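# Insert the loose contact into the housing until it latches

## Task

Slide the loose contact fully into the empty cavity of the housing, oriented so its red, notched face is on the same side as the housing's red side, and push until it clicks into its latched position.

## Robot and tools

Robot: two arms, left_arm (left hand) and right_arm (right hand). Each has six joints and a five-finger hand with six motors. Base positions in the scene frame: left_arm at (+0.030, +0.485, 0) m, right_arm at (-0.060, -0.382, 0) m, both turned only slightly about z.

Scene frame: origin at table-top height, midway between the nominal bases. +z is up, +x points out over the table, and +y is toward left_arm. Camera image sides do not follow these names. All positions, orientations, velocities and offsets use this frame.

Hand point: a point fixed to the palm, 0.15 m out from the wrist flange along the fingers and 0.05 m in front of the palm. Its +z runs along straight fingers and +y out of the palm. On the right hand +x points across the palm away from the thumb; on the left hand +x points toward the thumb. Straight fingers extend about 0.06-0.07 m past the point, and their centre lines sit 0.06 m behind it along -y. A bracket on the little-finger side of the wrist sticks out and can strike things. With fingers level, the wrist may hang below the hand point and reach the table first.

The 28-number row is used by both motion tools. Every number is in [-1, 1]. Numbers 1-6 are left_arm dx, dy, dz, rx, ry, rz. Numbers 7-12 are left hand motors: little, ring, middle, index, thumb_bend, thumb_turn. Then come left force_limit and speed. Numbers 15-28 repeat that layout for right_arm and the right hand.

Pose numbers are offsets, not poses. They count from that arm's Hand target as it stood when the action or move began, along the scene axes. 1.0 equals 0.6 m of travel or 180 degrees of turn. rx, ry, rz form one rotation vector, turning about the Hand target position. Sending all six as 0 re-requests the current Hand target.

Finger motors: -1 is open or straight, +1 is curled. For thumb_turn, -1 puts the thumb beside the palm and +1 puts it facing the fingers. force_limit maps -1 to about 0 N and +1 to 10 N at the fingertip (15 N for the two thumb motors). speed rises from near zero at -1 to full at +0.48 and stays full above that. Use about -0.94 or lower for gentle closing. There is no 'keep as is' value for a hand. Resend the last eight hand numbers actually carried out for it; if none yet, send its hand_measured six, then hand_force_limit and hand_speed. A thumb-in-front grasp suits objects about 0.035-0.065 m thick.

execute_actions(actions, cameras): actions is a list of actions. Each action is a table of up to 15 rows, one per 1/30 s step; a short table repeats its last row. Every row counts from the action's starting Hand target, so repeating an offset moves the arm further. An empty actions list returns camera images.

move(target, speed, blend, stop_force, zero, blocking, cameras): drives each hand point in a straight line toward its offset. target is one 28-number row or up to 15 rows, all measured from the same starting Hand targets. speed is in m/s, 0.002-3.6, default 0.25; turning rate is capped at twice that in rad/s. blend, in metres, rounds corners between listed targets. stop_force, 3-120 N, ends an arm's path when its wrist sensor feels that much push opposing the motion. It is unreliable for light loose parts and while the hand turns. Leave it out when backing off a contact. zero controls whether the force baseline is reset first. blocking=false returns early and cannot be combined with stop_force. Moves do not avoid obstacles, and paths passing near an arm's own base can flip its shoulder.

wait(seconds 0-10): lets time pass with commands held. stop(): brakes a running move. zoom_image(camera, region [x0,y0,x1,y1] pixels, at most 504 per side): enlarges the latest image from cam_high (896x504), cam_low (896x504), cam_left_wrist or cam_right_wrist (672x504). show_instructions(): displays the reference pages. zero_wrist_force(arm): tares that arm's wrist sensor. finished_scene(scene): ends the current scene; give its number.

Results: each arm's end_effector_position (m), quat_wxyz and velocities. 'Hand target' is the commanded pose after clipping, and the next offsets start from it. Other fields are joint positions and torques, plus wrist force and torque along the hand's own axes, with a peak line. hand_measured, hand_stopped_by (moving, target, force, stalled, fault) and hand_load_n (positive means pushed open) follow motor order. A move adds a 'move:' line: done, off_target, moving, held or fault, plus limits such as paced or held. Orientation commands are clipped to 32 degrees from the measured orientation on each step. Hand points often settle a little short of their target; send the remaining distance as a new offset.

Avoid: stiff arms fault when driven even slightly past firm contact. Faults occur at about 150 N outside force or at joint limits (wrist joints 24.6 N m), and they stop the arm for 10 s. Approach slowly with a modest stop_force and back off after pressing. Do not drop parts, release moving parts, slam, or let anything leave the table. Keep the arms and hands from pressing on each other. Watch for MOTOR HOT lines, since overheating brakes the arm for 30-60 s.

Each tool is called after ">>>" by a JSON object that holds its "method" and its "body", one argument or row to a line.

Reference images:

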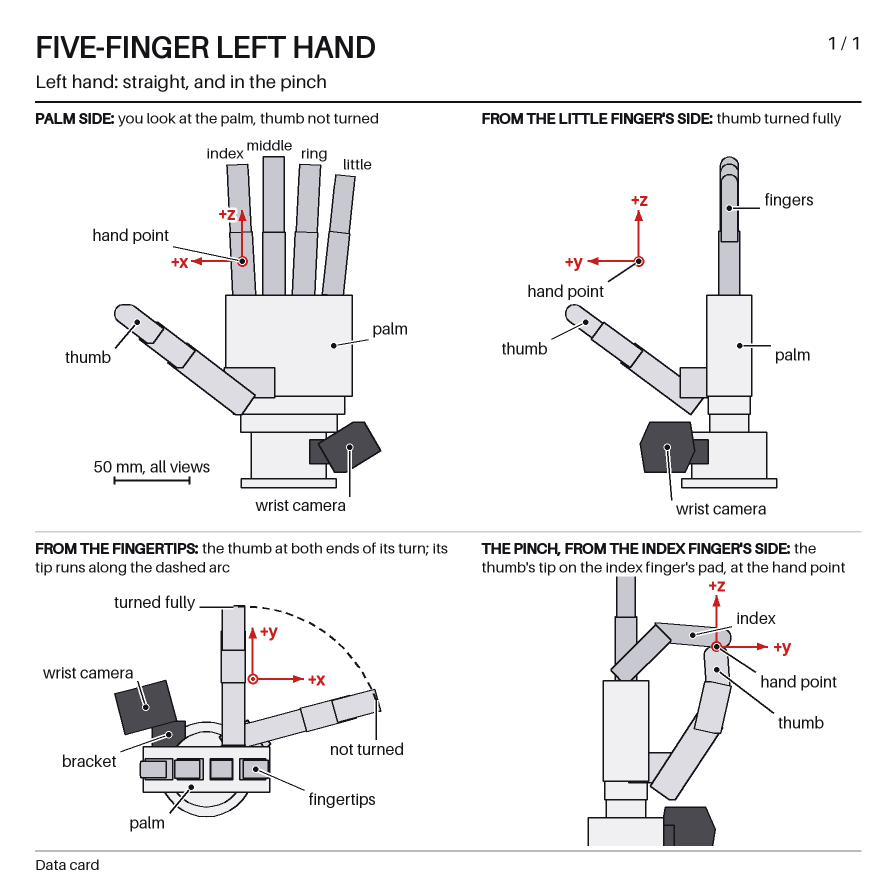

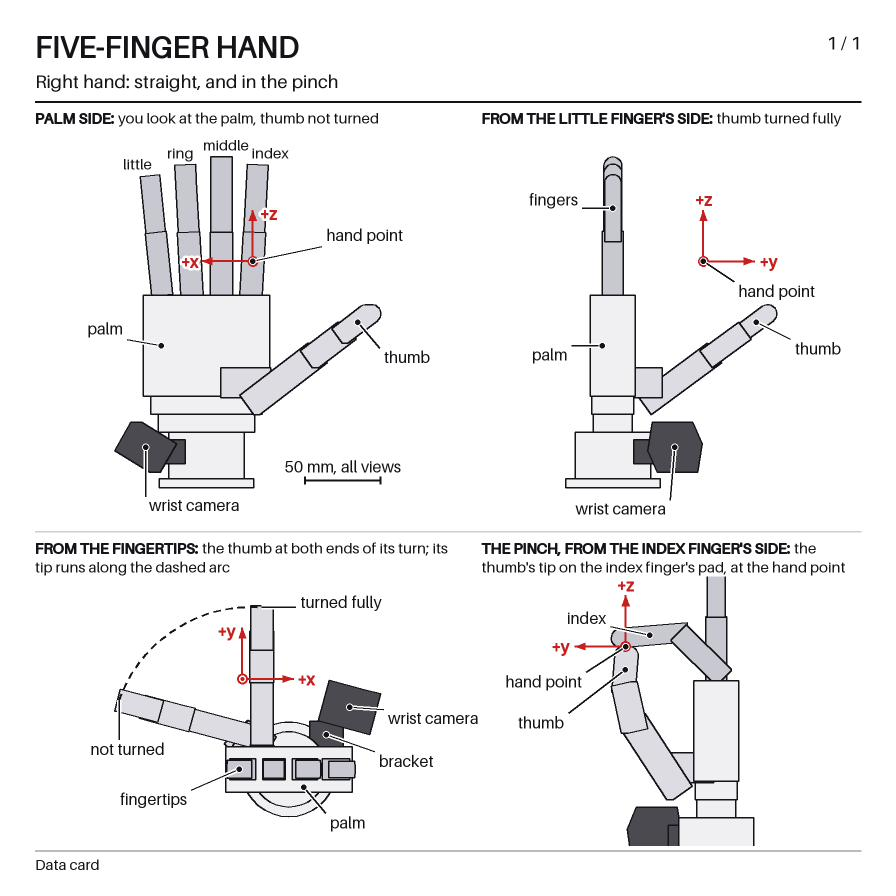

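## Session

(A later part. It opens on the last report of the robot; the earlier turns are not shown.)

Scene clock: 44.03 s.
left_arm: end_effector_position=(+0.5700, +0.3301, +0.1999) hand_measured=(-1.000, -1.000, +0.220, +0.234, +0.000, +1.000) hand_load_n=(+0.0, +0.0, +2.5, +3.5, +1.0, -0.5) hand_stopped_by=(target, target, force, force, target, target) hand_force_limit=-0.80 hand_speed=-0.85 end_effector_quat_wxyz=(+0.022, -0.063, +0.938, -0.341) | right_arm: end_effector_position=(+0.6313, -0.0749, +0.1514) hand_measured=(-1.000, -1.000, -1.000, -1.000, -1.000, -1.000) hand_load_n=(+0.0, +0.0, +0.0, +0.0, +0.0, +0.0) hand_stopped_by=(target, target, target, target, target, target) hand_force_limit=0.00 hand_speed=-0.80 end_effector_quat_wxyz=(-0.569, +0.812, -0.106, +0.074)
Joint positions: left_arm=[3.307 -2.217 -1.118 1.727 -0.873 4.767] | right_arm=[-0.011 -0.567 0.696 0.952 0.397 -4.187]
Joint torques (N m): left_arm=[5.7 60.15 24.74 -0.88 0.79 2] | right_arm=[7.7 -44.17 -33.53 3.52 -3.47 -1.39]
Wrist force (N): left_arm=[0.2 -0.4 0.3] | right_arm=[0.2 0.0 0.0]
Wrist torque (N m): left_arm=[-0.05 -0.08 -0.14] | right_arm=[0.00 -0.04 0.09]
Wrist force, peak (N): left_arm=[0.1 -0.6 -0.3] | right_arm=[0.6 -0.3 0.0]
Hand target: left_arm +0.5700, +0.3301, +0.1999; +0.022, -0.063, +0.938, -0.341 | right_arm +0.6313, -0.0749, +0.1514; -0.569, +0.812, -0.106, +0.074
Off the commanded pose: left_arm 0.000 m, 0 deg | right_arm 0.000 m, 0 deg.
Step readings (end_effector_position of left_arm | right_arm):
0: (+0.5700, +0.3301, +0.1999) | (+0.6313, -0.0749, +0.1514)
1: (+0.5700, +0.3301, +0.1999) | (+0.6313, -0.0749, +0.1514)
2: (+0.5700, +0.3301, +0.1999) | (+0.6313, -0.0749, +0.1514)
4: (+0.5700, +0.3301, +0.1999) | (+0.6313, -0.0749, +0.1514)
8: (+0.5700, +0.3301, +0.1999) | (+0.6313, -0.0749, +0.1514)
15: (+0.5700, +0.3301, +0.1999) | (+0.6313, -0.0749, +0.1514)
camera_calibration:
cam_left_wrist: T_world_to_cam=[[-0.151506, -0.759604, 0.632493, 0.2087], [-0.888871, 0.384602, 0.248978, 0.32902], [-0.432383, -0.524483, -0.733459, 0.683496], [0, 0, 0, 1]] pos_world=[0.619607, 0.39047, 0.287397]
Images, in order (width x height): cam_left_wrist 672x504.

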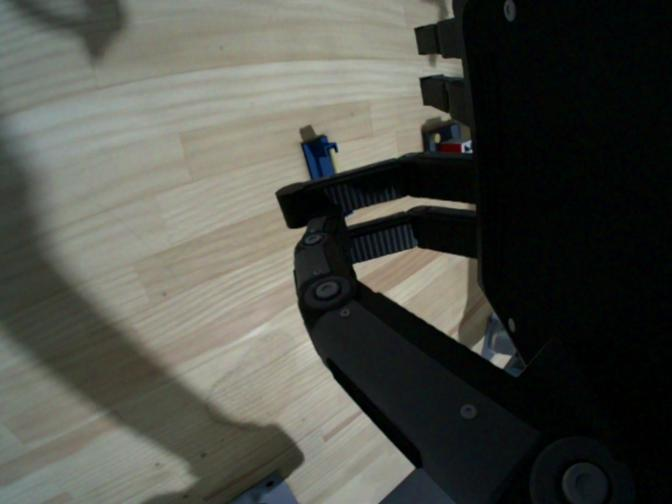

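>>> {"method": "move", "body": {
  "target": [-0.0338, -0.2813, -0.2007, -0.110, -0.0145, -0.004, -1, -1, 0.0, 0.0, -0.4, 1, 0, 0, 0, 0, 0, 0, 0, 0, -1, -1, -1, -1, -1, -1, 0, -0.8],
  "speed": 0.2,
  "cameras": ["all"]
}}

>>> {"method": "zoom_image", "body": {
  "camera": "cam_right_wrist",
  "region": [250, 170, 410, 310]
}}

>>> {"method": "zoom_image", "body": {
  "camera": "cam_left_wrist",
  "region": [210, 110, 410, 330]
}}

>>> {"method": "zoom_image", "body": {
  "camera": "cam_low",
  "region": [440, 220, 580, 310]
}}

Scene clock: 47.63 s.
left_arm: end_effector_position=(+0.5497, +0.1613, +0.0795) hand_measured=(-1.000, -1.000, +0.000, +0.000, -0.400, +1.000) hand_load_n=(+0.0, -0.5, +0.0, +0.0, +0.0, +0.0) hand_stopped_by=(target, target, target, target, target, target) hand_force_limit=0.00 hand_speed=0.00 end_effector_quat_wxyz=(+0.030, -0.052, +0.865, -0.499) | right_arm: end_effector_position=(+0.6313, -0.0749, +0.1514) hand_measured=(-1.000, -1.000, -1.000, -1.000, -1.000, -1.000) hand_load_n=(+0.0, +0.0, +0.0, +0.0, +0.0, +0.0) hand_stopped_by=(target, target, target, target, target, target) hand_force_limit=0.00 hand_speed=-0.80 end_effector_quat_wxyz=(-0.569, +0.812, -0.106, +0.074)
Joint positions: left_arm=[3.13 -2.314 -1.357 2.308 -0.537 4.471] | right_arm=[-0.011 -0.567 0.696 0.952 0.397 -4.187]
Joint torques (N m): left_arm=[-9.96 60.92 3.05 -0.76 3.37 -2.9] | right_arm=[7.41 -44.21 -33.39 3.59 -3.48 -1.51]
Wrist force (N): left_arm=[0.1 -0.5 0.3] | right_arm=[0.5 -0.1 0.0]
Wrist torque (N m): left_arm=[-0.06 -0.02 -0.01] | right_arm=[0.00 -0.09 0.11]
Wrist force, peak (N): left_arm=[0.1 0.0 1.2] | right_arm=[0.4 -0.6 -0.1]
Hand target: left_arm +0.5497, +0.1613, +0.0795; +0.030, -0.052, +0.864, -0.499 | right_arm +0.6313, -0.0749, +0.1514; -0.569, +0.812, -0.106, +0.074
Off the commanded pose: left_arm 0.000 m, 0 deg | right_arm 0.000 m, 0 deg.
move: done
camera_calibration:
cam_left_wrist: T_world_to_cam=[[-0.193384, -0.499682, 0.844346, 0.117831], [-0.890697, 0.450284, 0.0624766, 0.411133], [-0.411414, -0.739974, -0.532144, 0.505093], [0, 0, 0, 1]] pos_world=[0.596783, 0.247507, 0.143605]
cam_right_wrist: T_world_to_cam=[[0.179298, -0.39831, -0.899556, -0.0121049], [-0.943944, -0.32726, -0.0432396, 0.580848], [-0.277166, 0.856884, -0.434659, 0.421195], [0, 0, 0, 1]] pos_world=[0.6672, -0.175648, 0.197303]

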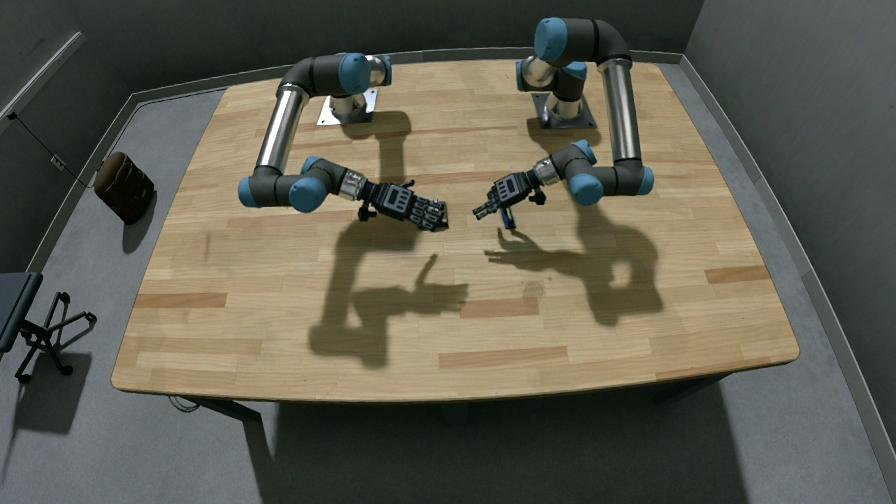

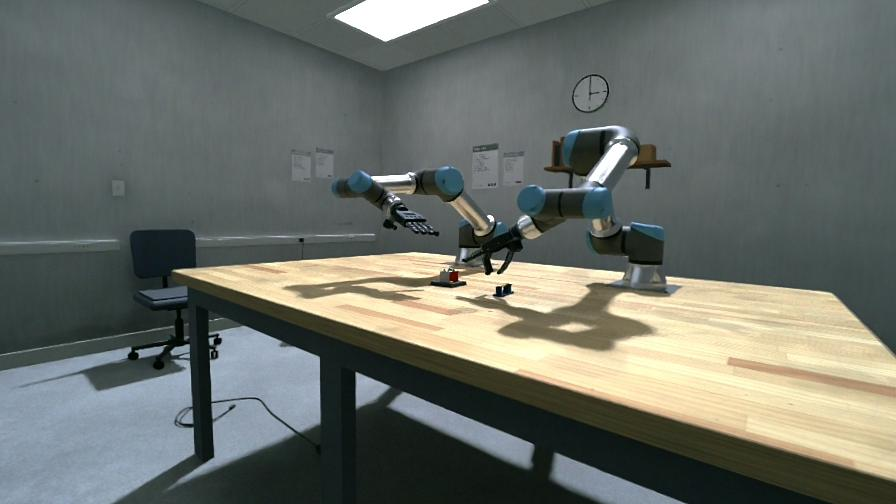

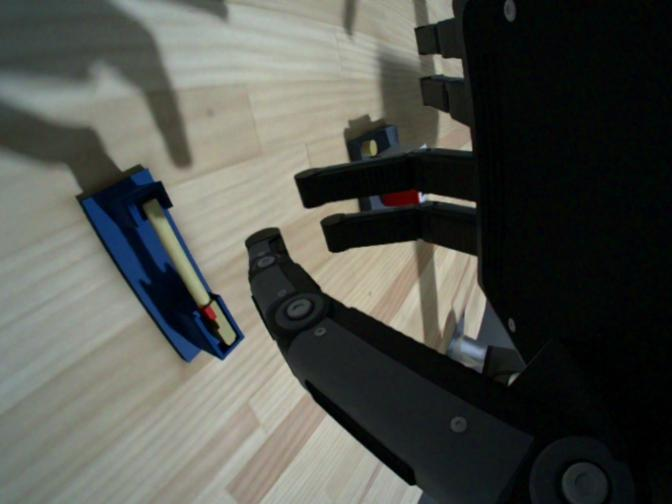

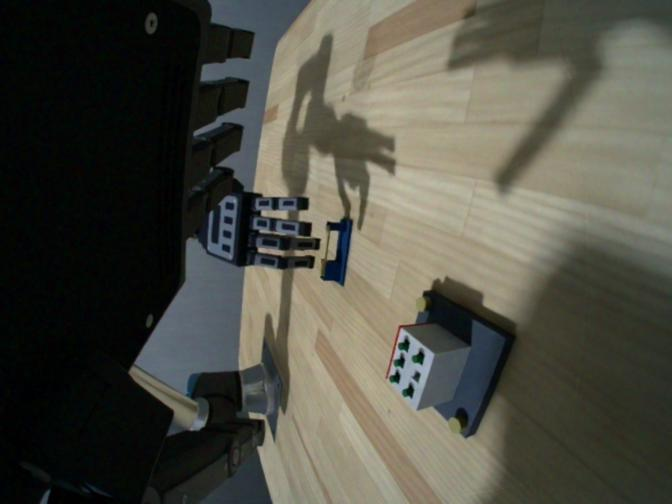

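Scaled by 3.150 from the camera's 672x504 image, which has a finer 960x720 frame.

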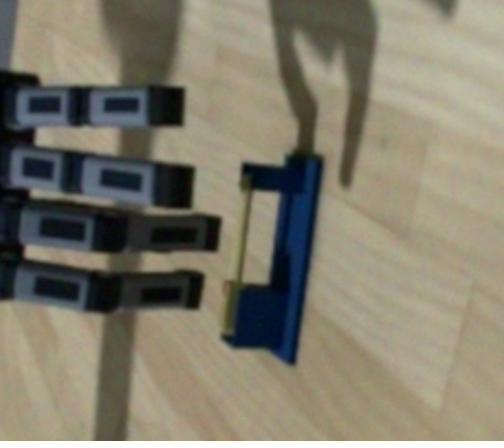

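Scaled by 2.291 from the camera's 672x504 image, which has a finer 960x720 frame.

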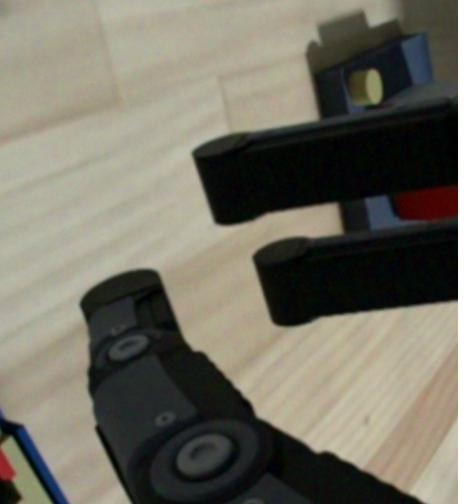

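Scaled by 3.600 from the camera's 896x504 image, which has a finer 1280x720 frame.

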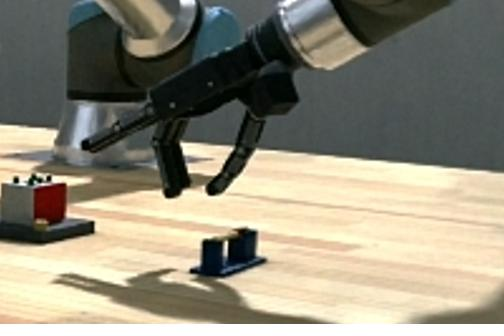

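>>> {"method": "zoom_image", "body": {
  "camera": "cam_left_wrist",
  "region": [75, 155, 255, 365]
}}

>>> {"method": "zoom_image", "body": {
  "camera": "cam_left_wrist",
  "region": [175, 285, 255, 365]
}}

Scaled by 2.400 from the camera's 672x504 image, which has a finer 960x720 frame.

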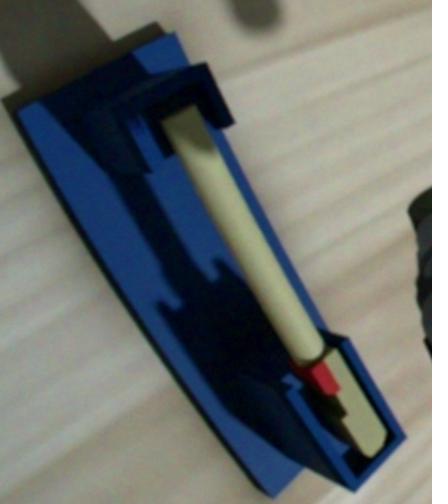

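Scaled by 6.300 from the camera's 672x504 image, which has a finer 960x720 frame.

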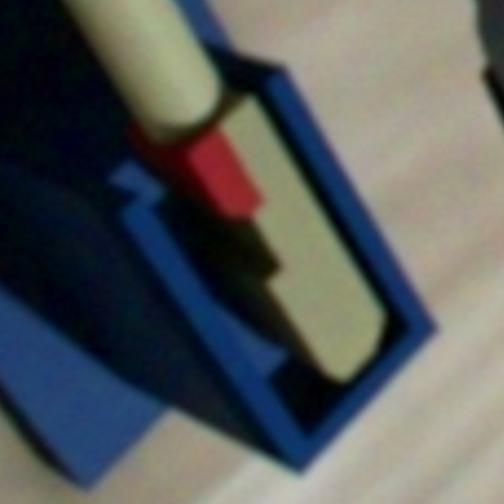

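>>> {"method": "move", "body": {
  "target": [0.0013, 0.0295, -0.0507, 0, 0, 0, -1, -1, 0.0, 0.0, -0.4, 1, 0, 0, 0, 0, 0, 0, 0, 0, -1, -1, -1, -1, -1, -1, 0, -0.8],
  "speed": 0.1,
  "cameras": ["cam_left_wrist", "cam_right_wrist", "cam_low"]
}}

>>> {"method": "zoom_image", "body": {
  "camera": "cam_right_wrist",
  "region": [250, 190, 390, 310]
}}

>>> {"method": "zoom_image", "body": {
  "camera": "cam_left_wrist",
  "region": [180, 110, 380, 330]
}}

>>> {"method": "zoom_image", "body": {
  "camera": "cam_low",
  "region": [460, 250, 550, 310]
}}

Scene clock: 49.87 s.
left_arm: end_effector_position=(+0.5505, +0.1790, +0.0492) hand_measured=(-1.000, -1.000, +0.000, +0.000, -0.400, +1.000) hand_load_n=(+0.0, +0.0, +0.0, +0.0, +0.0, +0.0) hand_stopped_by=(target, target, target, target, target, target) hand_force_limit=0.00 hand_speed=0.00 end_effector_quat_wxyz=(+0.030, -0.052, +0.864, -0.499) | right_arm: end_effector_position=(+0.6313, -0.0749, +0.1514) hand_measured=(-1.000, -1.000, -1.000, -1.000, -1.000, -1.000) hand_load_n=(+0.0, +0.0, +0.0, +0.0, +0.0, -0.5) hand_stopped_by=(target, target, target, target, target, target) hand_force_limit=0.00 hand_speed=-0.80 end_effector_quat_wxyz=(-0.569, +0.812, -0.106, +0.074)
Joint positions: left_arm=[3.163 -2.355 -1.387 2.324 -0.531 4.535] | right_arm=[-0.011 -0.567 0.696 0.952 0.397 -4.187]
Joint torques (N m): left_arm=[6.6 34.75 1.12 -0.62 3.44 2.93] | right_arm=[7.75 -44.48 -33.1 3.48 -3.5 -1.38]
Wrist force (N): left_arm=[-0.2 -0.6 0.2] | right_arm=[0.3 -0.1 0.0]
Wrist torque (N m): left_arm=[-0.08 0.02 -0.10] | right_arm=[0.00 -0.06 0.10]
Wrist force, peak (N): left_arm=[-0.1 -1.3 0.1] | right_arm=[0.5 -0.1 0.2]
Hand target: left_arm +0.5505, +0.1790, +0.0491; +0.030, -0.052, +0.864, -0.499 | right_arm +0.6313, -0.0749, +0.1514; -0.569, +0.812, -0.106, +0.074
Off the commanded pose: left_arm 0.000 m, 0 deg | right_arm 0.000 m, 0 deg.
move: done
camera_calibration:
cam_left_wrist: T_world_to_cam=[[-0.193506, -0.49966, 0.844331, 0.152432], [-0.890747, 0.450212, 0.0622834, 0.405883], [-0.411249, -0.740033, -0.532189, 0.502243], [0, 0, 0, 1]] pos_world=[0.597583, 0.265107, 0.113305]
cam_right_wrist: T_world_to_cam=[[0.179298, -0.39831, -0.899556, -0.0121049], [-0.943944, -0.32726, -0.0432396, 0.580848], [-0.277166, 0.856884, -0.434659, 0.421195], [0, 0, 0, 1]] pos_world=[0.6672, -0.175648, 0.197303]
Images, in order (width x height): cam_low 896x504, cam_left_wrist 672x504, cam_right_wrist 672x504.

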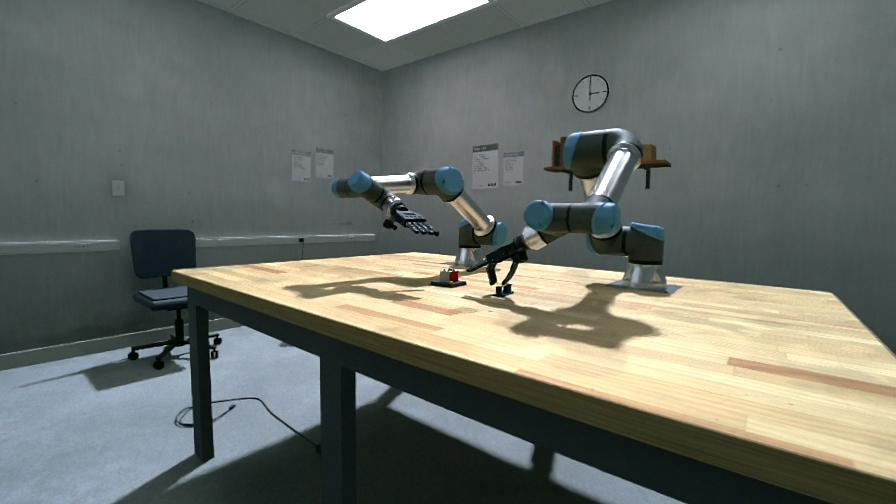

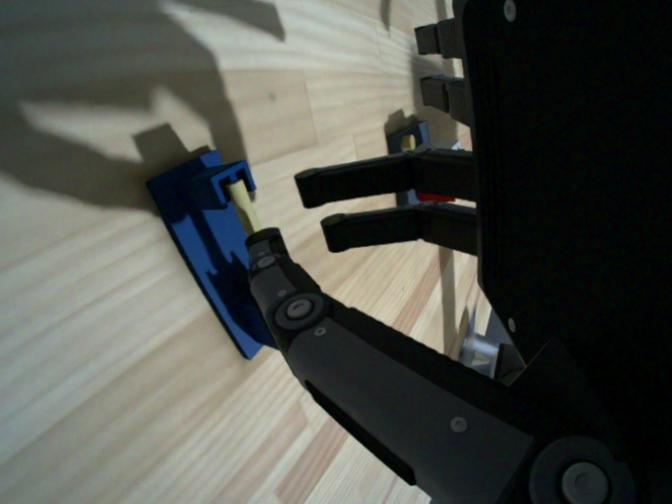

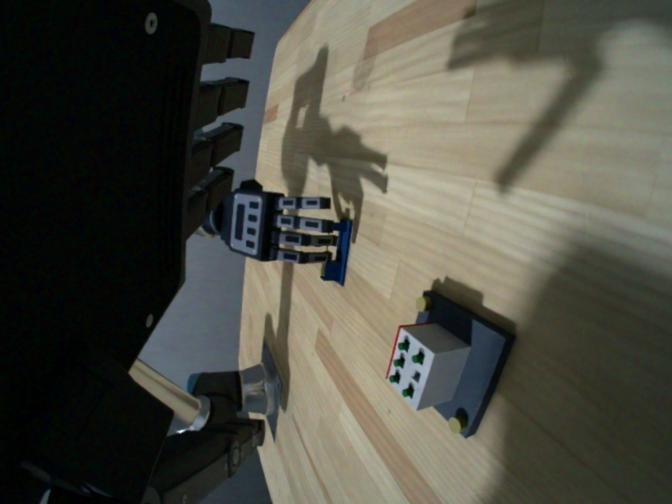

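Scaled by 3.600 from the camera's 672x504 image, which has a finer 960x720 frame.

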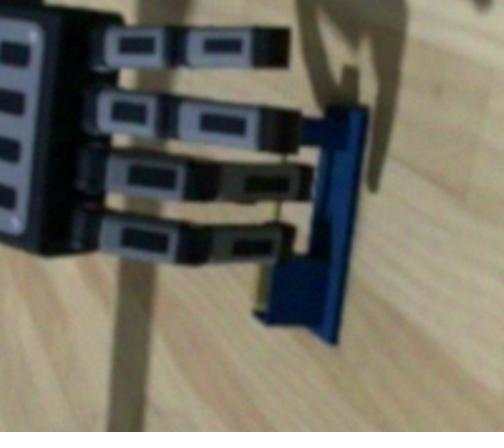

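Scaled by 2.291 from the camera's 672x504 image, which has a finer 960x720 frame.

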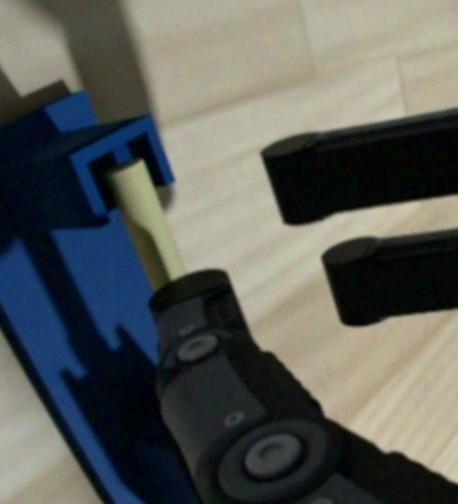

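Scaled by 5.600 from the camera's 896x504 image, which has a finer 1280x720 frame.

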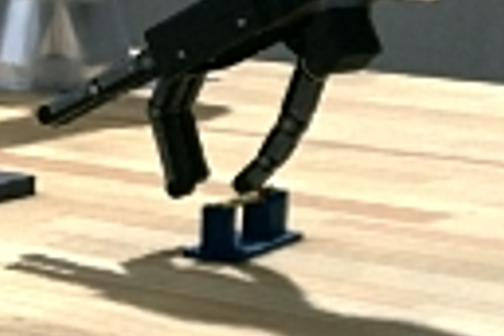

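>>> {"method": "move", "body": {
  "target": [-0.0028, 0.0232, -0.0403, 0, 0, 0, -1, -1, 0.0, 0.0, -0.55, 1, 0, 0, 0, 0, 0, 0, 0, 0, -1, -1, -1, -1, -1, -1, 0, -0.8],
  "speed": 0.04,
  "stop_force": 5,
  "cameras": ["cam_left_wrist", "cam_right_wrist", "cam_low"]
}}

>>> {"method": "zoom_image", "body": {
  "camera": "cam_right_wrist",
  "region": [250, 190, 390, 310]
}}

>>> {"method": "zoom_image", "body": {
  "camera": "cam_left_wrist",
  "region": [200, 110, 400, 330]
}}

>>> {"method": "zoom_image", "body": {
  "camera": "cam_low",
  "region": [460, 250, 550, 310]
}}

Scene clock: 53.53 s.
left_arm: end_effector_position=(+0.5488, +0.1929, +0.0249) hand_measured=(-1.000, -1.000, +0.000, +0.000, -0.550, +1.000) hand_load_n=(+0.0, +0.0, +1.0, +0.0, +0.0, +0.0) hand_stopped_by=(target, target, target, target, target, target) hand_force_limit=0.00 hand_speed=0.00 end_effector_quat_wxyz=(+0.030, -0.052, +0.864, -0.499) | right_arm: end_effector_position=(+0.6313, -0.0749, +0.1514) hand_measured=(-1.000, -1.000, -1.000, -1.000, -1.000, -1.000) hand_load_n=(+0.0, +0.0, +0.0, +0.0, +0.0, +0.0) hand_stopped_by=(target, target, target, target, target, target) hand_force_limit=0.00 hand_speed=-0.80 end_effector_quat_wxyz=(-0.569, +0.812, -0.106, +0.074)
Joint positions: left_arm=[3.19 -2.388 -1.414 2.338 -0.527 4.588] | right_arm=[-0.011 -0.567 0.696 0.952 0.397 -4.187]
Joint torques (N m): left_arm=[5.48 32.52 -0.33 -0.3 1.78 3.14] | right_arm=[7.52 -44.34 -33.33 3.41 -3.45 -1.47]
Wrist force (N): left_arm=[-0.2 -4.2 -0.2] | right_arm=[0.2 0.1 0.0]
Wrist torque (N m): left_arm=[-0.08 0.00 -0.03] | right_arm=[0.03 -0.04 0.10]
Wrist force, peak (N): left_arm=[-0.2 -4.7 -0.5] | right_arm=[0.4 -0.6 0.2]
Hand target: left_arm +0.5488, +0.1929, +0.0249; +0.030, -0.052, +0.864, -0.499 | right_arm +0.6313, -0.0749, +0.1514; -0.569, +0.812, -0.106, +0.074
Off the commanded pose: left_arm 0.000 m, 0 deg | right_arm 0.000 m, 0 deg.
move: done
camera_calibration:
cam_left_wrist: T_world_to_cam=[[-0.193543, -0.499622, 0.844345, 0.179626], [-0.8907, 0.450304, 0.0622891, 0.399526], [-0.411333, -0.740002, -0.532167, 0.499012], [0, 0, 0, 1]] pos_world=[0.595883, 0.279107, 0.0890052]
cam_right_wrist: T_world_to_cam=[[0.179298, -0.39831, -0.899556, -0.0121049], [-0.943944, -0.32726, -0.0432396, 0.580848], [-0.277166, 0.856884, -0.434659, 0.421195], [0, 0, 0, 1]] pos_world=[0.6672, -0.175648, 0.197303]
Images, in order (width x height): cam_low 896x504, cam_left_wrist 672x504, cam_right_wrist 672x504.

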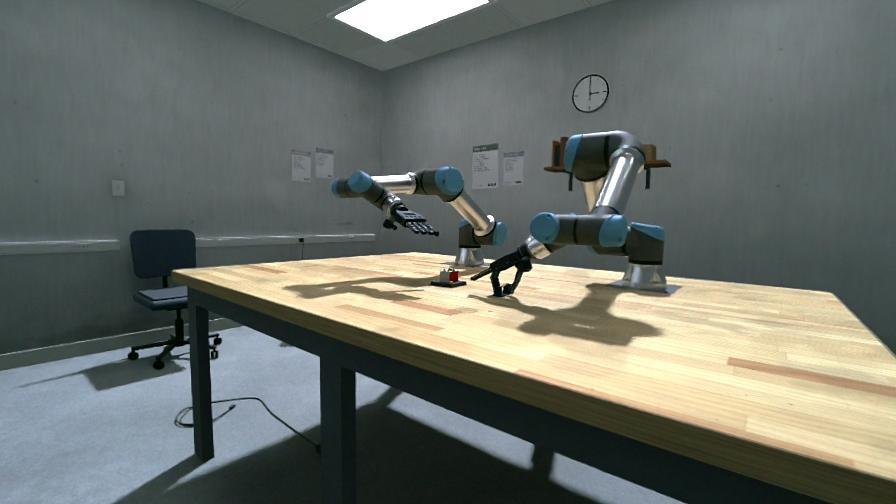

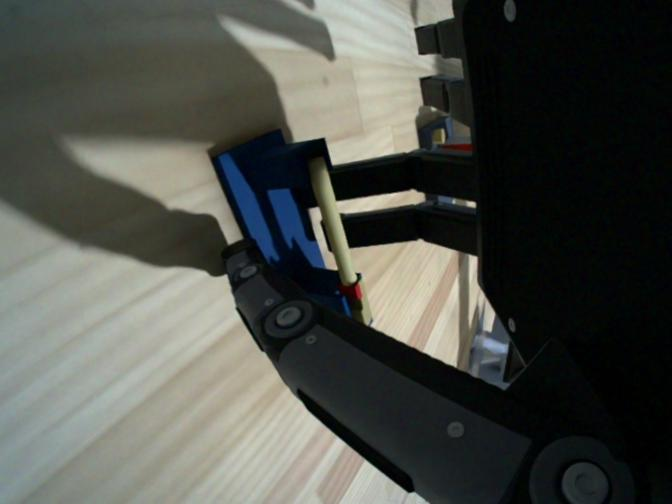

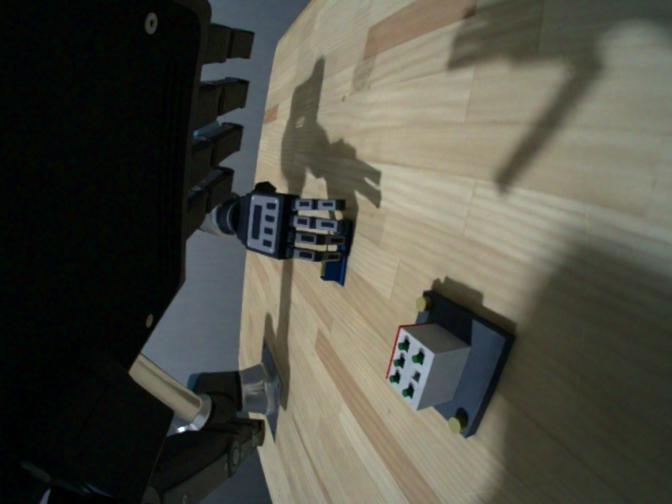

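Scaled by 3.600 from the camera's 672x504 image, which has a finer 960x720 frame.

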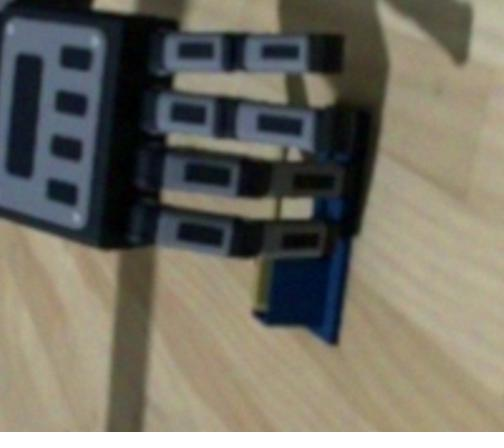

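Scaled by 2.291 from the camera's 672x504 image, which has a finer 960x720 frame.

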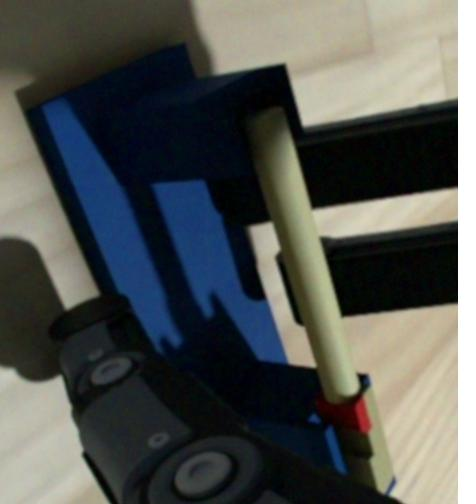

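Scaled by 5.600 from the camera's 896x504 image, which has a finer 1280x720 frame.

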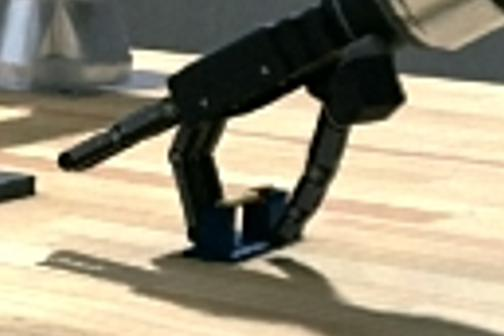

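>>> {"method": "move", "body": {
  "target": [0.0003, -0.0021, 0.0036, 0, 0, 0, -1, -1, 0.1, 0.1, -0.55, 1, -0.6, -0.5, 0, 0, 0, 0, 0, 0, -1, -1, -1, -1, -1, -1, 0, -0.8],
  "speed": 0.04
}}

>>> {"method": "execute_actions", "body": {
  "actions": [
    [[0, 0, 0, 0, 0, 0, -1, -1, 0.1, 0.1, -0.1, 1, -0.7, -0.7, 0, 0, 0, 0, 0, 0, -1, -1, -1, -1, -1, -1, 0, -0.8]]
  ],
  "cameras": ["cam_left_wrist", "cam_right_wrist"]
}}

>>> {"method": "zoom_image", "body": {
  "camera": "cam_left_wrist",
  "region": [200, 110, 400, 330]
}}

>>> {"method": "zoom_image", "body": {
  "camera": "cam_right_wrist",
  "region": [250, 190, 390, 310]
}}

Scene clock: 54.97 s.
left_arm: end_effector_position=(+0.5490, +0.1917, +0.0270) hand_measured=(-1.000, -1.000, +0.100, +0.100, -0.550, +1.000) hand_load_n=(+0.0, +0.0, +0.0, +0.0, +0.0, +0.0) hand_stopped_by=(target, target, target, target, target, target) hand_force_limit=-0.60 hand_speed=-0.50 end_effector_quat_wxyz=(+0.030, -0.052, +0.864, -0.499) | right_arm: end_effector_position=(+0.6313, -0.0749, +0.1514) hand_measured=(-1.000, -1.000, -1.000, -1.000, -1.000, -1.000) hand_load_n=(+0.0, +0.0, +0.0, +0.0, +0.0, +0.0) hand_stopped_by=(target, target, target, target, target, target) hand_force_limit=0.00 hand_speed=-0.80 end_effector_quat_wxyz=(-0.569, +0.812, -0.106, +0.074)
Joint positions: left_arm=[3.188 -2.385 -1.412 2.337 -0.527 4.584] | right_arm=[-0.011 -0.567 0.696 0.952 0.397 -4.187]
Joint torques (N m): left_arm=[-8.75 62.26 29.3 -3.92 -0.29 -3.34] | right_arm=[7.4 -44.39 -33.19 3.47 -3.37 -1.46]
Wrist force (N): left_arm=[-0.2 -0.3 0.0] | right_arm=[0.4 -0.1 0.3]
Wrist torque (N m): left_arm=[-0.02 0.01 -0.03] | right_arm=[-0.02 -0.08 0.10]
Wrist force, peak (N): left_arm=[0.1 -4.7 -0.6] | right_arm=[0.6 0.0 0.1]
Hand target: left_arm +0.5490, +0.1917, +0.0271; +0.030, -0.052, +0.864, -0.499 | right_arm +0.6313, -0.0749, +0.1514; -0.569, +0.812, -0.106, +0.074
Off the commanded pose: left_arm 0.000 m, 0 deg | right_arm 0.000 m, 0 deg.
move: done

Scene clock: 56.30 s.
left_arm: end_effector_position=(+0.5490, +0.1917, +0.0271) hand_measured=(-1.000, -1.000, +0.100, +0.100, -0.100, +1.000) hand_load_n=(+0.0, +0.0, +0.0, +0.0, +0.0, +0.0) hand_stopped_by=(target, target, target, target, target, target) hand_force_limit=-0.70 hand_speed=-0.70 end_effector_quat_wxyz=(+0.030, -0.052, +0.864, -0.499) | right_arm: end_effector_position=(+0.6313, -0.0749, +0.1514) hand_measured=(-1.000, -1.000, -1.000, -1.000, -1.000, -1.000) hand_load_n=(+0.0, +0.0, +0.0, +0.0, +0.0, +0.0) hand_stopped_by=(target, target, target, target, target, target) hand_force_limit=0.00 hand_speed=-0.80 end_effector_quat_wxyz=(-0.569, +0.812, -0.106, +0.074)
Joint positions: left_arm=[3.187 -2.385 -1.412 2.337 -0.527 4.583] | right_arm=[-0.011 -0.567 0.696 0.952 0.397 -4.187]
Joint torques (N m): left_arm=[-8.87 61.66 28.02 -3.8 -0.33 -2.91] | right_arm=[6.92 -44.17 -33.44 3.4 -3.35 -1.42]
Wrist force (N): left_arm=[-0.1 -0.2 0.0] | right_arm=[0.1 -0.1 0.0]
Wrist torque (N m): left_arm=[-0.01 0.00 -0.03] | right_arm=[0.00 -0.03 0.09]
Wrist force, peak (N): left_arm=[0.1 -0.6 0.5] | right_arm=[0.3 -0.6 0.0]
Hand target: left_arm +0.5490, +0.1917, +0.0271; +0.030, -0.052, +0.864, -0.499 | right_arm +0.6313, -0.0749, +0.1514; -0.569, +0.812, -0.106, +0.074
Off the commanded pose: left_arm 0.000 m, 0 deg | right_arm 0.000 m, 0 deg.
Step readings (end_effector_position of left_arm | right_arm):
0: (+0.5490, +0.1917, +0.0270) | (+0.6313, -0.0749, +0.1514)
1: (+0.5490, +0.1917, +0.0270) | (+0.6313, -0.0749, +0.1514)
2: (+0.5490, +0.1917, +0.0270) | (+0.6313, -0.0749, +0.1514)
4: (+0.5490, +0.1917, +0.0271) | (+0.6313, -0.0749, +0.1514)
8: (+0.5490, +0.1917, +0.0271) | (+0.6313, -0.0749, +0.1514)
15: (+0.5490, +0.1917, +0.0271) | (+0.6313, -0.0749, +0.1514)
camera_calibration:
cam_left_wrist: T_world_to_cam=[[-0.193543, -0.499622, 0.844345, 0.177208], [-0.8907, 0.450304, 0.0622891, 0.400107], [-0.411333, -0.740002, -0.532167, 0.499377], [0, 0, 0, 1]] pos_world=[0.596083, 0.277907, 0.0912052]
cam_right_wrist: T_world_to_cam=[[0.179298, -0.39831, -0.899556, -0.0121049], [-0.943944, -0.32726, -0.0432396, 0.580848], [-0.277166, 0.856884, -0.434659, 0.421195], [0, 0, 0, 1]] pos_world=[0.6672, -0.175648, 0.197303]
Images, in order (width x height): cam_left_wrist 672x504, cam_right_wrist 672x504.

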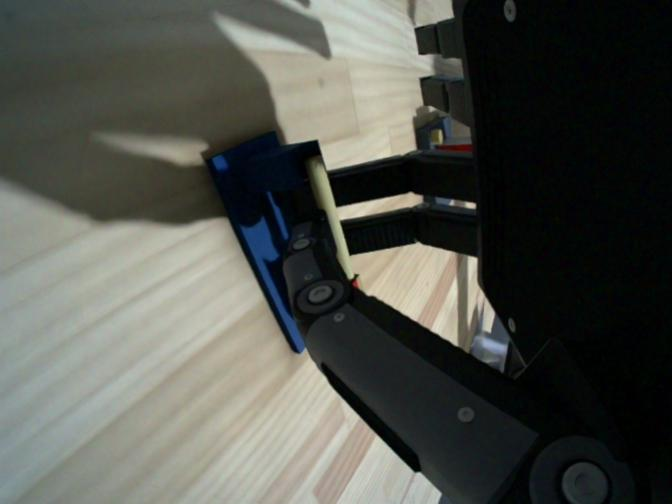

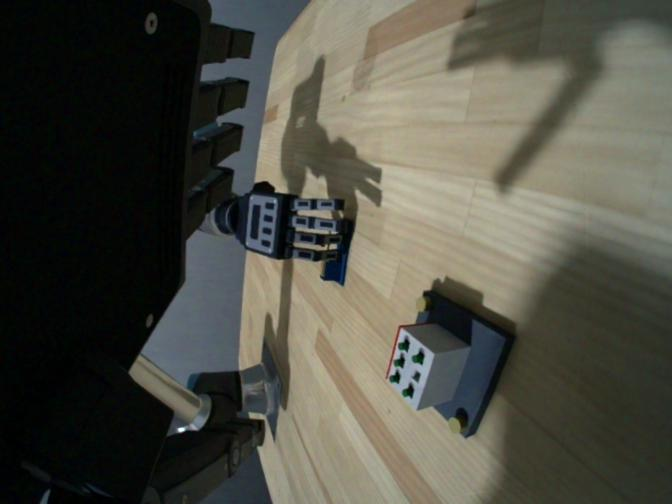

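Scaled by 2.291 from the camera's 672x504 image, which has a finer 960x720 frame.

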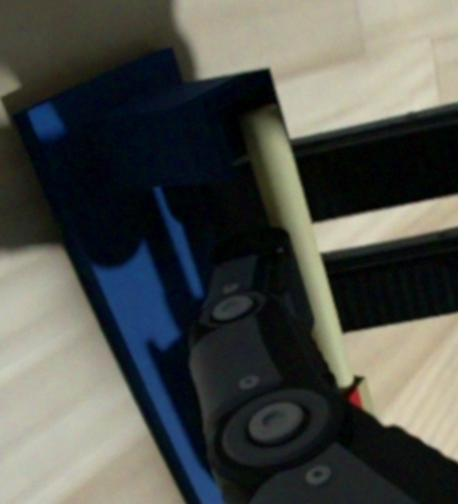

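Scaled by 3.600 from the camera's 672x504 image, which has a finer 960x720 frame.

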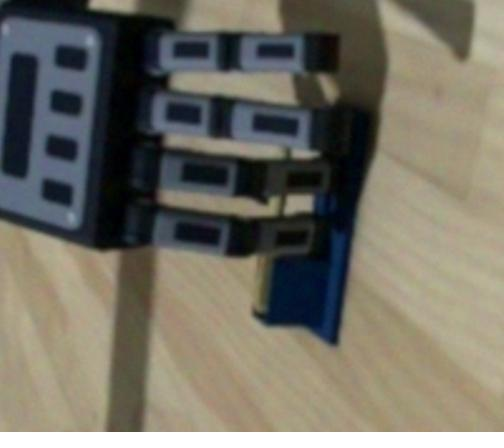

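>>> {"method": "execute_actions", "body": {
  "actions": [
    [[0, 0, 0, 0, 0, 0, -1, -1, 0.1, 0.1, 0.0, 1, -0.7, -0.85, 0, 0, 0, 0, 0, 0, -1, -1, -1, -1, -1, -1, 0, -0.8]]
  ]
}}

>>> {"method": "execute_actions", "body": {
  "actions": [
    [[0, 0, 0, 0, 0, 0, -1, -1, 0.4, 0.4, 0.0, 1, -0.7, -0.9, 0, 0, 0, 0, 0, 0, -1, -1, -1, -1, -1, -1, 0, -0.8]]
  ],
  "cameras": ["cam_left_wrist", "cam_right_wrist"]
}}

>>> {"method": "zoom_image", "body": {
  "camera": "cam_left_wrist",
  "region": [200, 110, 400, 330]
}}

>>> {"method": "zoom_image", "body": {
  "camera": "cam_right_wrist",
  "region": [250, 190, 390, 310]
}}

Scene clock: 57.73 s.
left_arm: end_effector_position=(+0.5490, +0.1917, +0.0271) hand_measured=(-1.000, -1.000, +0.100, +0.100, -0.088, +1.000) hand_load_n=(-0.5, +0.0, +0.0, +0.0, +4.0, +0.5) hand_stopped_by=(target, target, target, target, force, target) hand_force_limit=-0.70 hand_speed=-0.85 end_effector_quat_wxyz=(+0.030, -0.052, +0.865, -0.499) | right_arm: end_effector_position=(+0.6313, -0.0749, +0.1514) hand_measured=(-1.000, -1.000, -1.000, -1.000, -1.000, -1.000) hand_load_n=(+0.0, +0.0, +0.0, +0.0, +0.0, -0.5) hand_stopped_by=(target, target, target, target, target, target) hand_force_limit=0.00 hand_speed=-0.80 end_effector_quat_wxyz=(-0.569, +0.812, -0.106, +0.074)
Joint positions: left_arm=[3.187 -2.385 -1.412 2.337 -0.527 4.583] | right_arm=[-0.011 -0.567 0.696 0.952 0.397 -4.187]
Joint torques (N m): left_arm=[-9.3 61.77 28.19 -3.89 2.83 -2.81] | right_arm=[7 -44.27 -33.52 3.49 -3.36 -1.42]
Wrist force (N): left_arm=[-0.5 1.9 -2.7] | right_arm=[0.2 -0.3 0.0]
Wrist torque (N m): left_arm=[0.02 0.03 -0.09] | right_arm=[-0.03 -0.03 0.08]
Wrist force, peak (N): left_arm=[-0.3 2.5 -2.6] | right_arm=[0.5 -0.1 0.4]
Hand target: left_arm +0.5490, +0.1917, +0.0271; +0.030, -0.052, +0.864, -0.499 | right_arm +0.6313, -0.0749, +0.1514; -0.569, +0.812, -0.106, +0.074
Off the commanded pose: left_arm 0.000 m, 0 deg | right_arm 0.000 m, 0 deg.
Step readings (end_effector_position of left_arm | right_arm):
0: (+0.5490, +0.1917, +0.0271) | (+0.6313, -0.0749, +0.1514)
1: (+0.5490, +0.1917, +0.0271) | (+0.6313, -0.0749, +0.1514)
2: (+0.5490, +0.1917, +0.0271) | (+0.6313, -0.0749, +0.1514)
4: (+0.5490, +0.1917, +0.0271) | (+0.6313, -0.0749, +0.1514)
8: (+0.5490, +0.1917, +0.0271) | (+0.6313, -0.0749, +0.1514)
15: (+0.5490, +0.1917, +0.0271) | (+0.6313, -0.0749, +0.1514)

Scene clock: 58.43 s.
left_arm: end_effector_position=(+0.5490, +0.1917, +0.0271) hand_measured=(-1.000, -1.000, +0.174, +0.174, -0.088, +1.000) hand_load_n=(+0.0, +0.0, +1.5, +2.5, +4.5, +0.0) hand_stopped_by=(target, target, force, force, force, target) hand_force_limit=-0.70 hand_speed=-0.90 end_effector_quat_wxyz=(+0.030, -0.052, +0.864, -0.499) | right_arm: end_effector_position=(+0.6313, -0.0749, +0.1514) hand_measured=(-1.000, -1.000, -1.000, -1.000, -1.000, -1.000) hand_load_n=(+0.0, +0.0, +0.0, +0.0, +0.0, +0.0) hand_stopped_by=(target, target, target, target, target, target) hand_force_limit=0.00 hand_speed=-0.80 end_effector_quat_wxyz=(-0.569, +0.812, -0.106, +0.074)
Joint positions: left_arm=[3.187 -2.385 -1.412 2.337 -0.527 4.583] | right_arm=[-0.011 -0.567 0.696 0.952 0.397 -4.187]
Joint torques (N m): left_arm=[-8.56 60.7 28.08 -3.86 3.55 -3.09] | right_arm=[7.2 -44.27 -32.86 3.44 -3.37 -1.42]
Wrist force (N): left_arm=[-0.1 0.4 -0.9] | right_arm=[0.6 -0.2 0.0]
Wrist torque (N m): left_arm=[-0.01 -0.01 -0.06] | right_arm=[-0.01 -0.10 0.11]
Wrist force, peak (N): left_arm=[0.0 2.3 -2.8] | right_arm=[0.6 0.0 0.2]
Hand target: left_arm +0.5490, +0.1917, +0.0271; +0.030, -0.052, +0.864, -0.499 | right_arm +0.6313, -0.0749, +0.1514; -0.569, +0.812, -0.106, +0.074
Off the commanded pose: left_arm 0.000 m, 0 deg | right_arm 0.000 m, 0 deg.
Step readings (end_effector_position of left_arm | right_arm):
0: (+0.5490, +0.1917, +0.0271) | (+0.6313, -0.0749, +0.1514)
1: (+0.5490, +0.1917, +0.0271) | (+0.6313, -0.0749, +0.1514)
2: (+0.5490, +0.1917, +0.0271) | (+0.6313, -0.0749, +0.1514)
4: (+0.5490, +0.1917, +0.0271) | (+0.6313, -0.0749, +0.1514)
8: (+0.5490, +0.1917, +0.0271) | (+0.6313, -0.0749, +0.1514)
15: (+0.5490, +0.1917, +0.0271) | (+0.6313, -0.0749, +0.1514)
camera_calibration:
cam_left_wrist: T_world_to_cam=[[-0.193543, -0.499622, 0.844345, 0.177208], [-0.8907, 0.450304, 0.0622891, 0.400107], [-0.411333, -0.740002, -0.532167, 0.499377], [0, 0, 0, 1]] pos_world=[0.596083, 0.277907, 0.0912052]
cam_right_wrist: T_world_to_cam=[[0.179298, -0.39831, -0.899556, -0.0121049], [-0.943944, -0.32726, -0.0432396, 0.580848], [-0.277166, 0.856884, -0.434659, 0.421195], [0, 0, 0, 1]] pos_world=[0.6672, -0.175648, 0.197303]
Images, in order (width x height): cam_left_wrist 672x504, cam_right_wrist 672x504.

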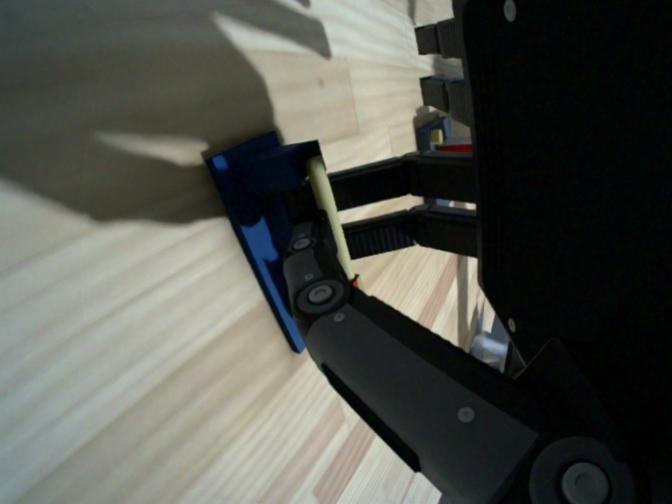

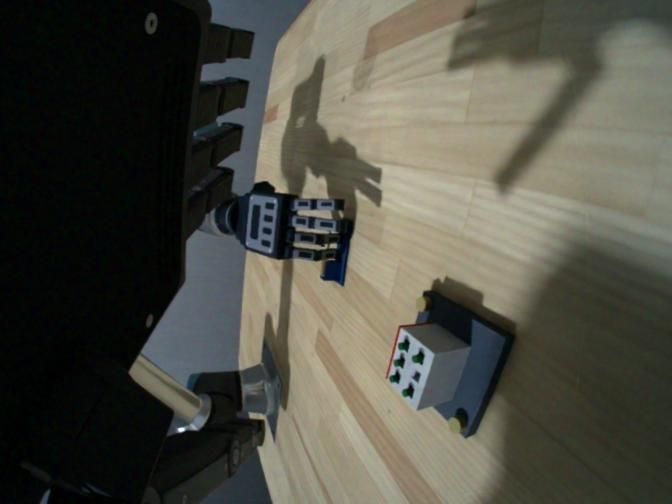

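Scaled by 2.291 from the camera's 672x504 image, which has a finer 960x720 frame.

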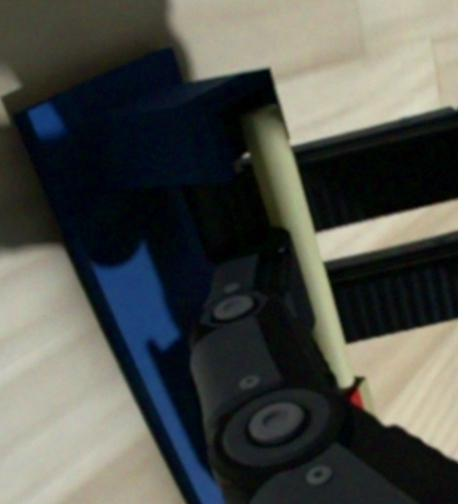

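Scaled by 3.600 from the camera's 672x504 image, which has a finer 960x720 frame.

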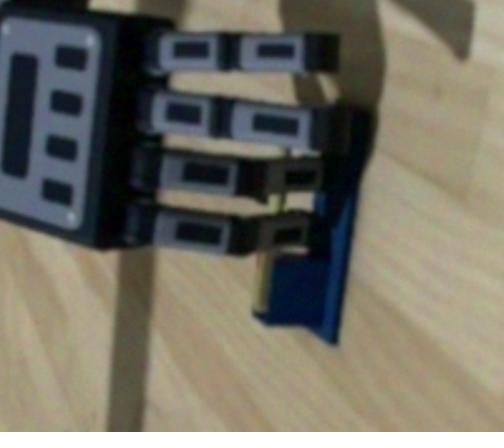

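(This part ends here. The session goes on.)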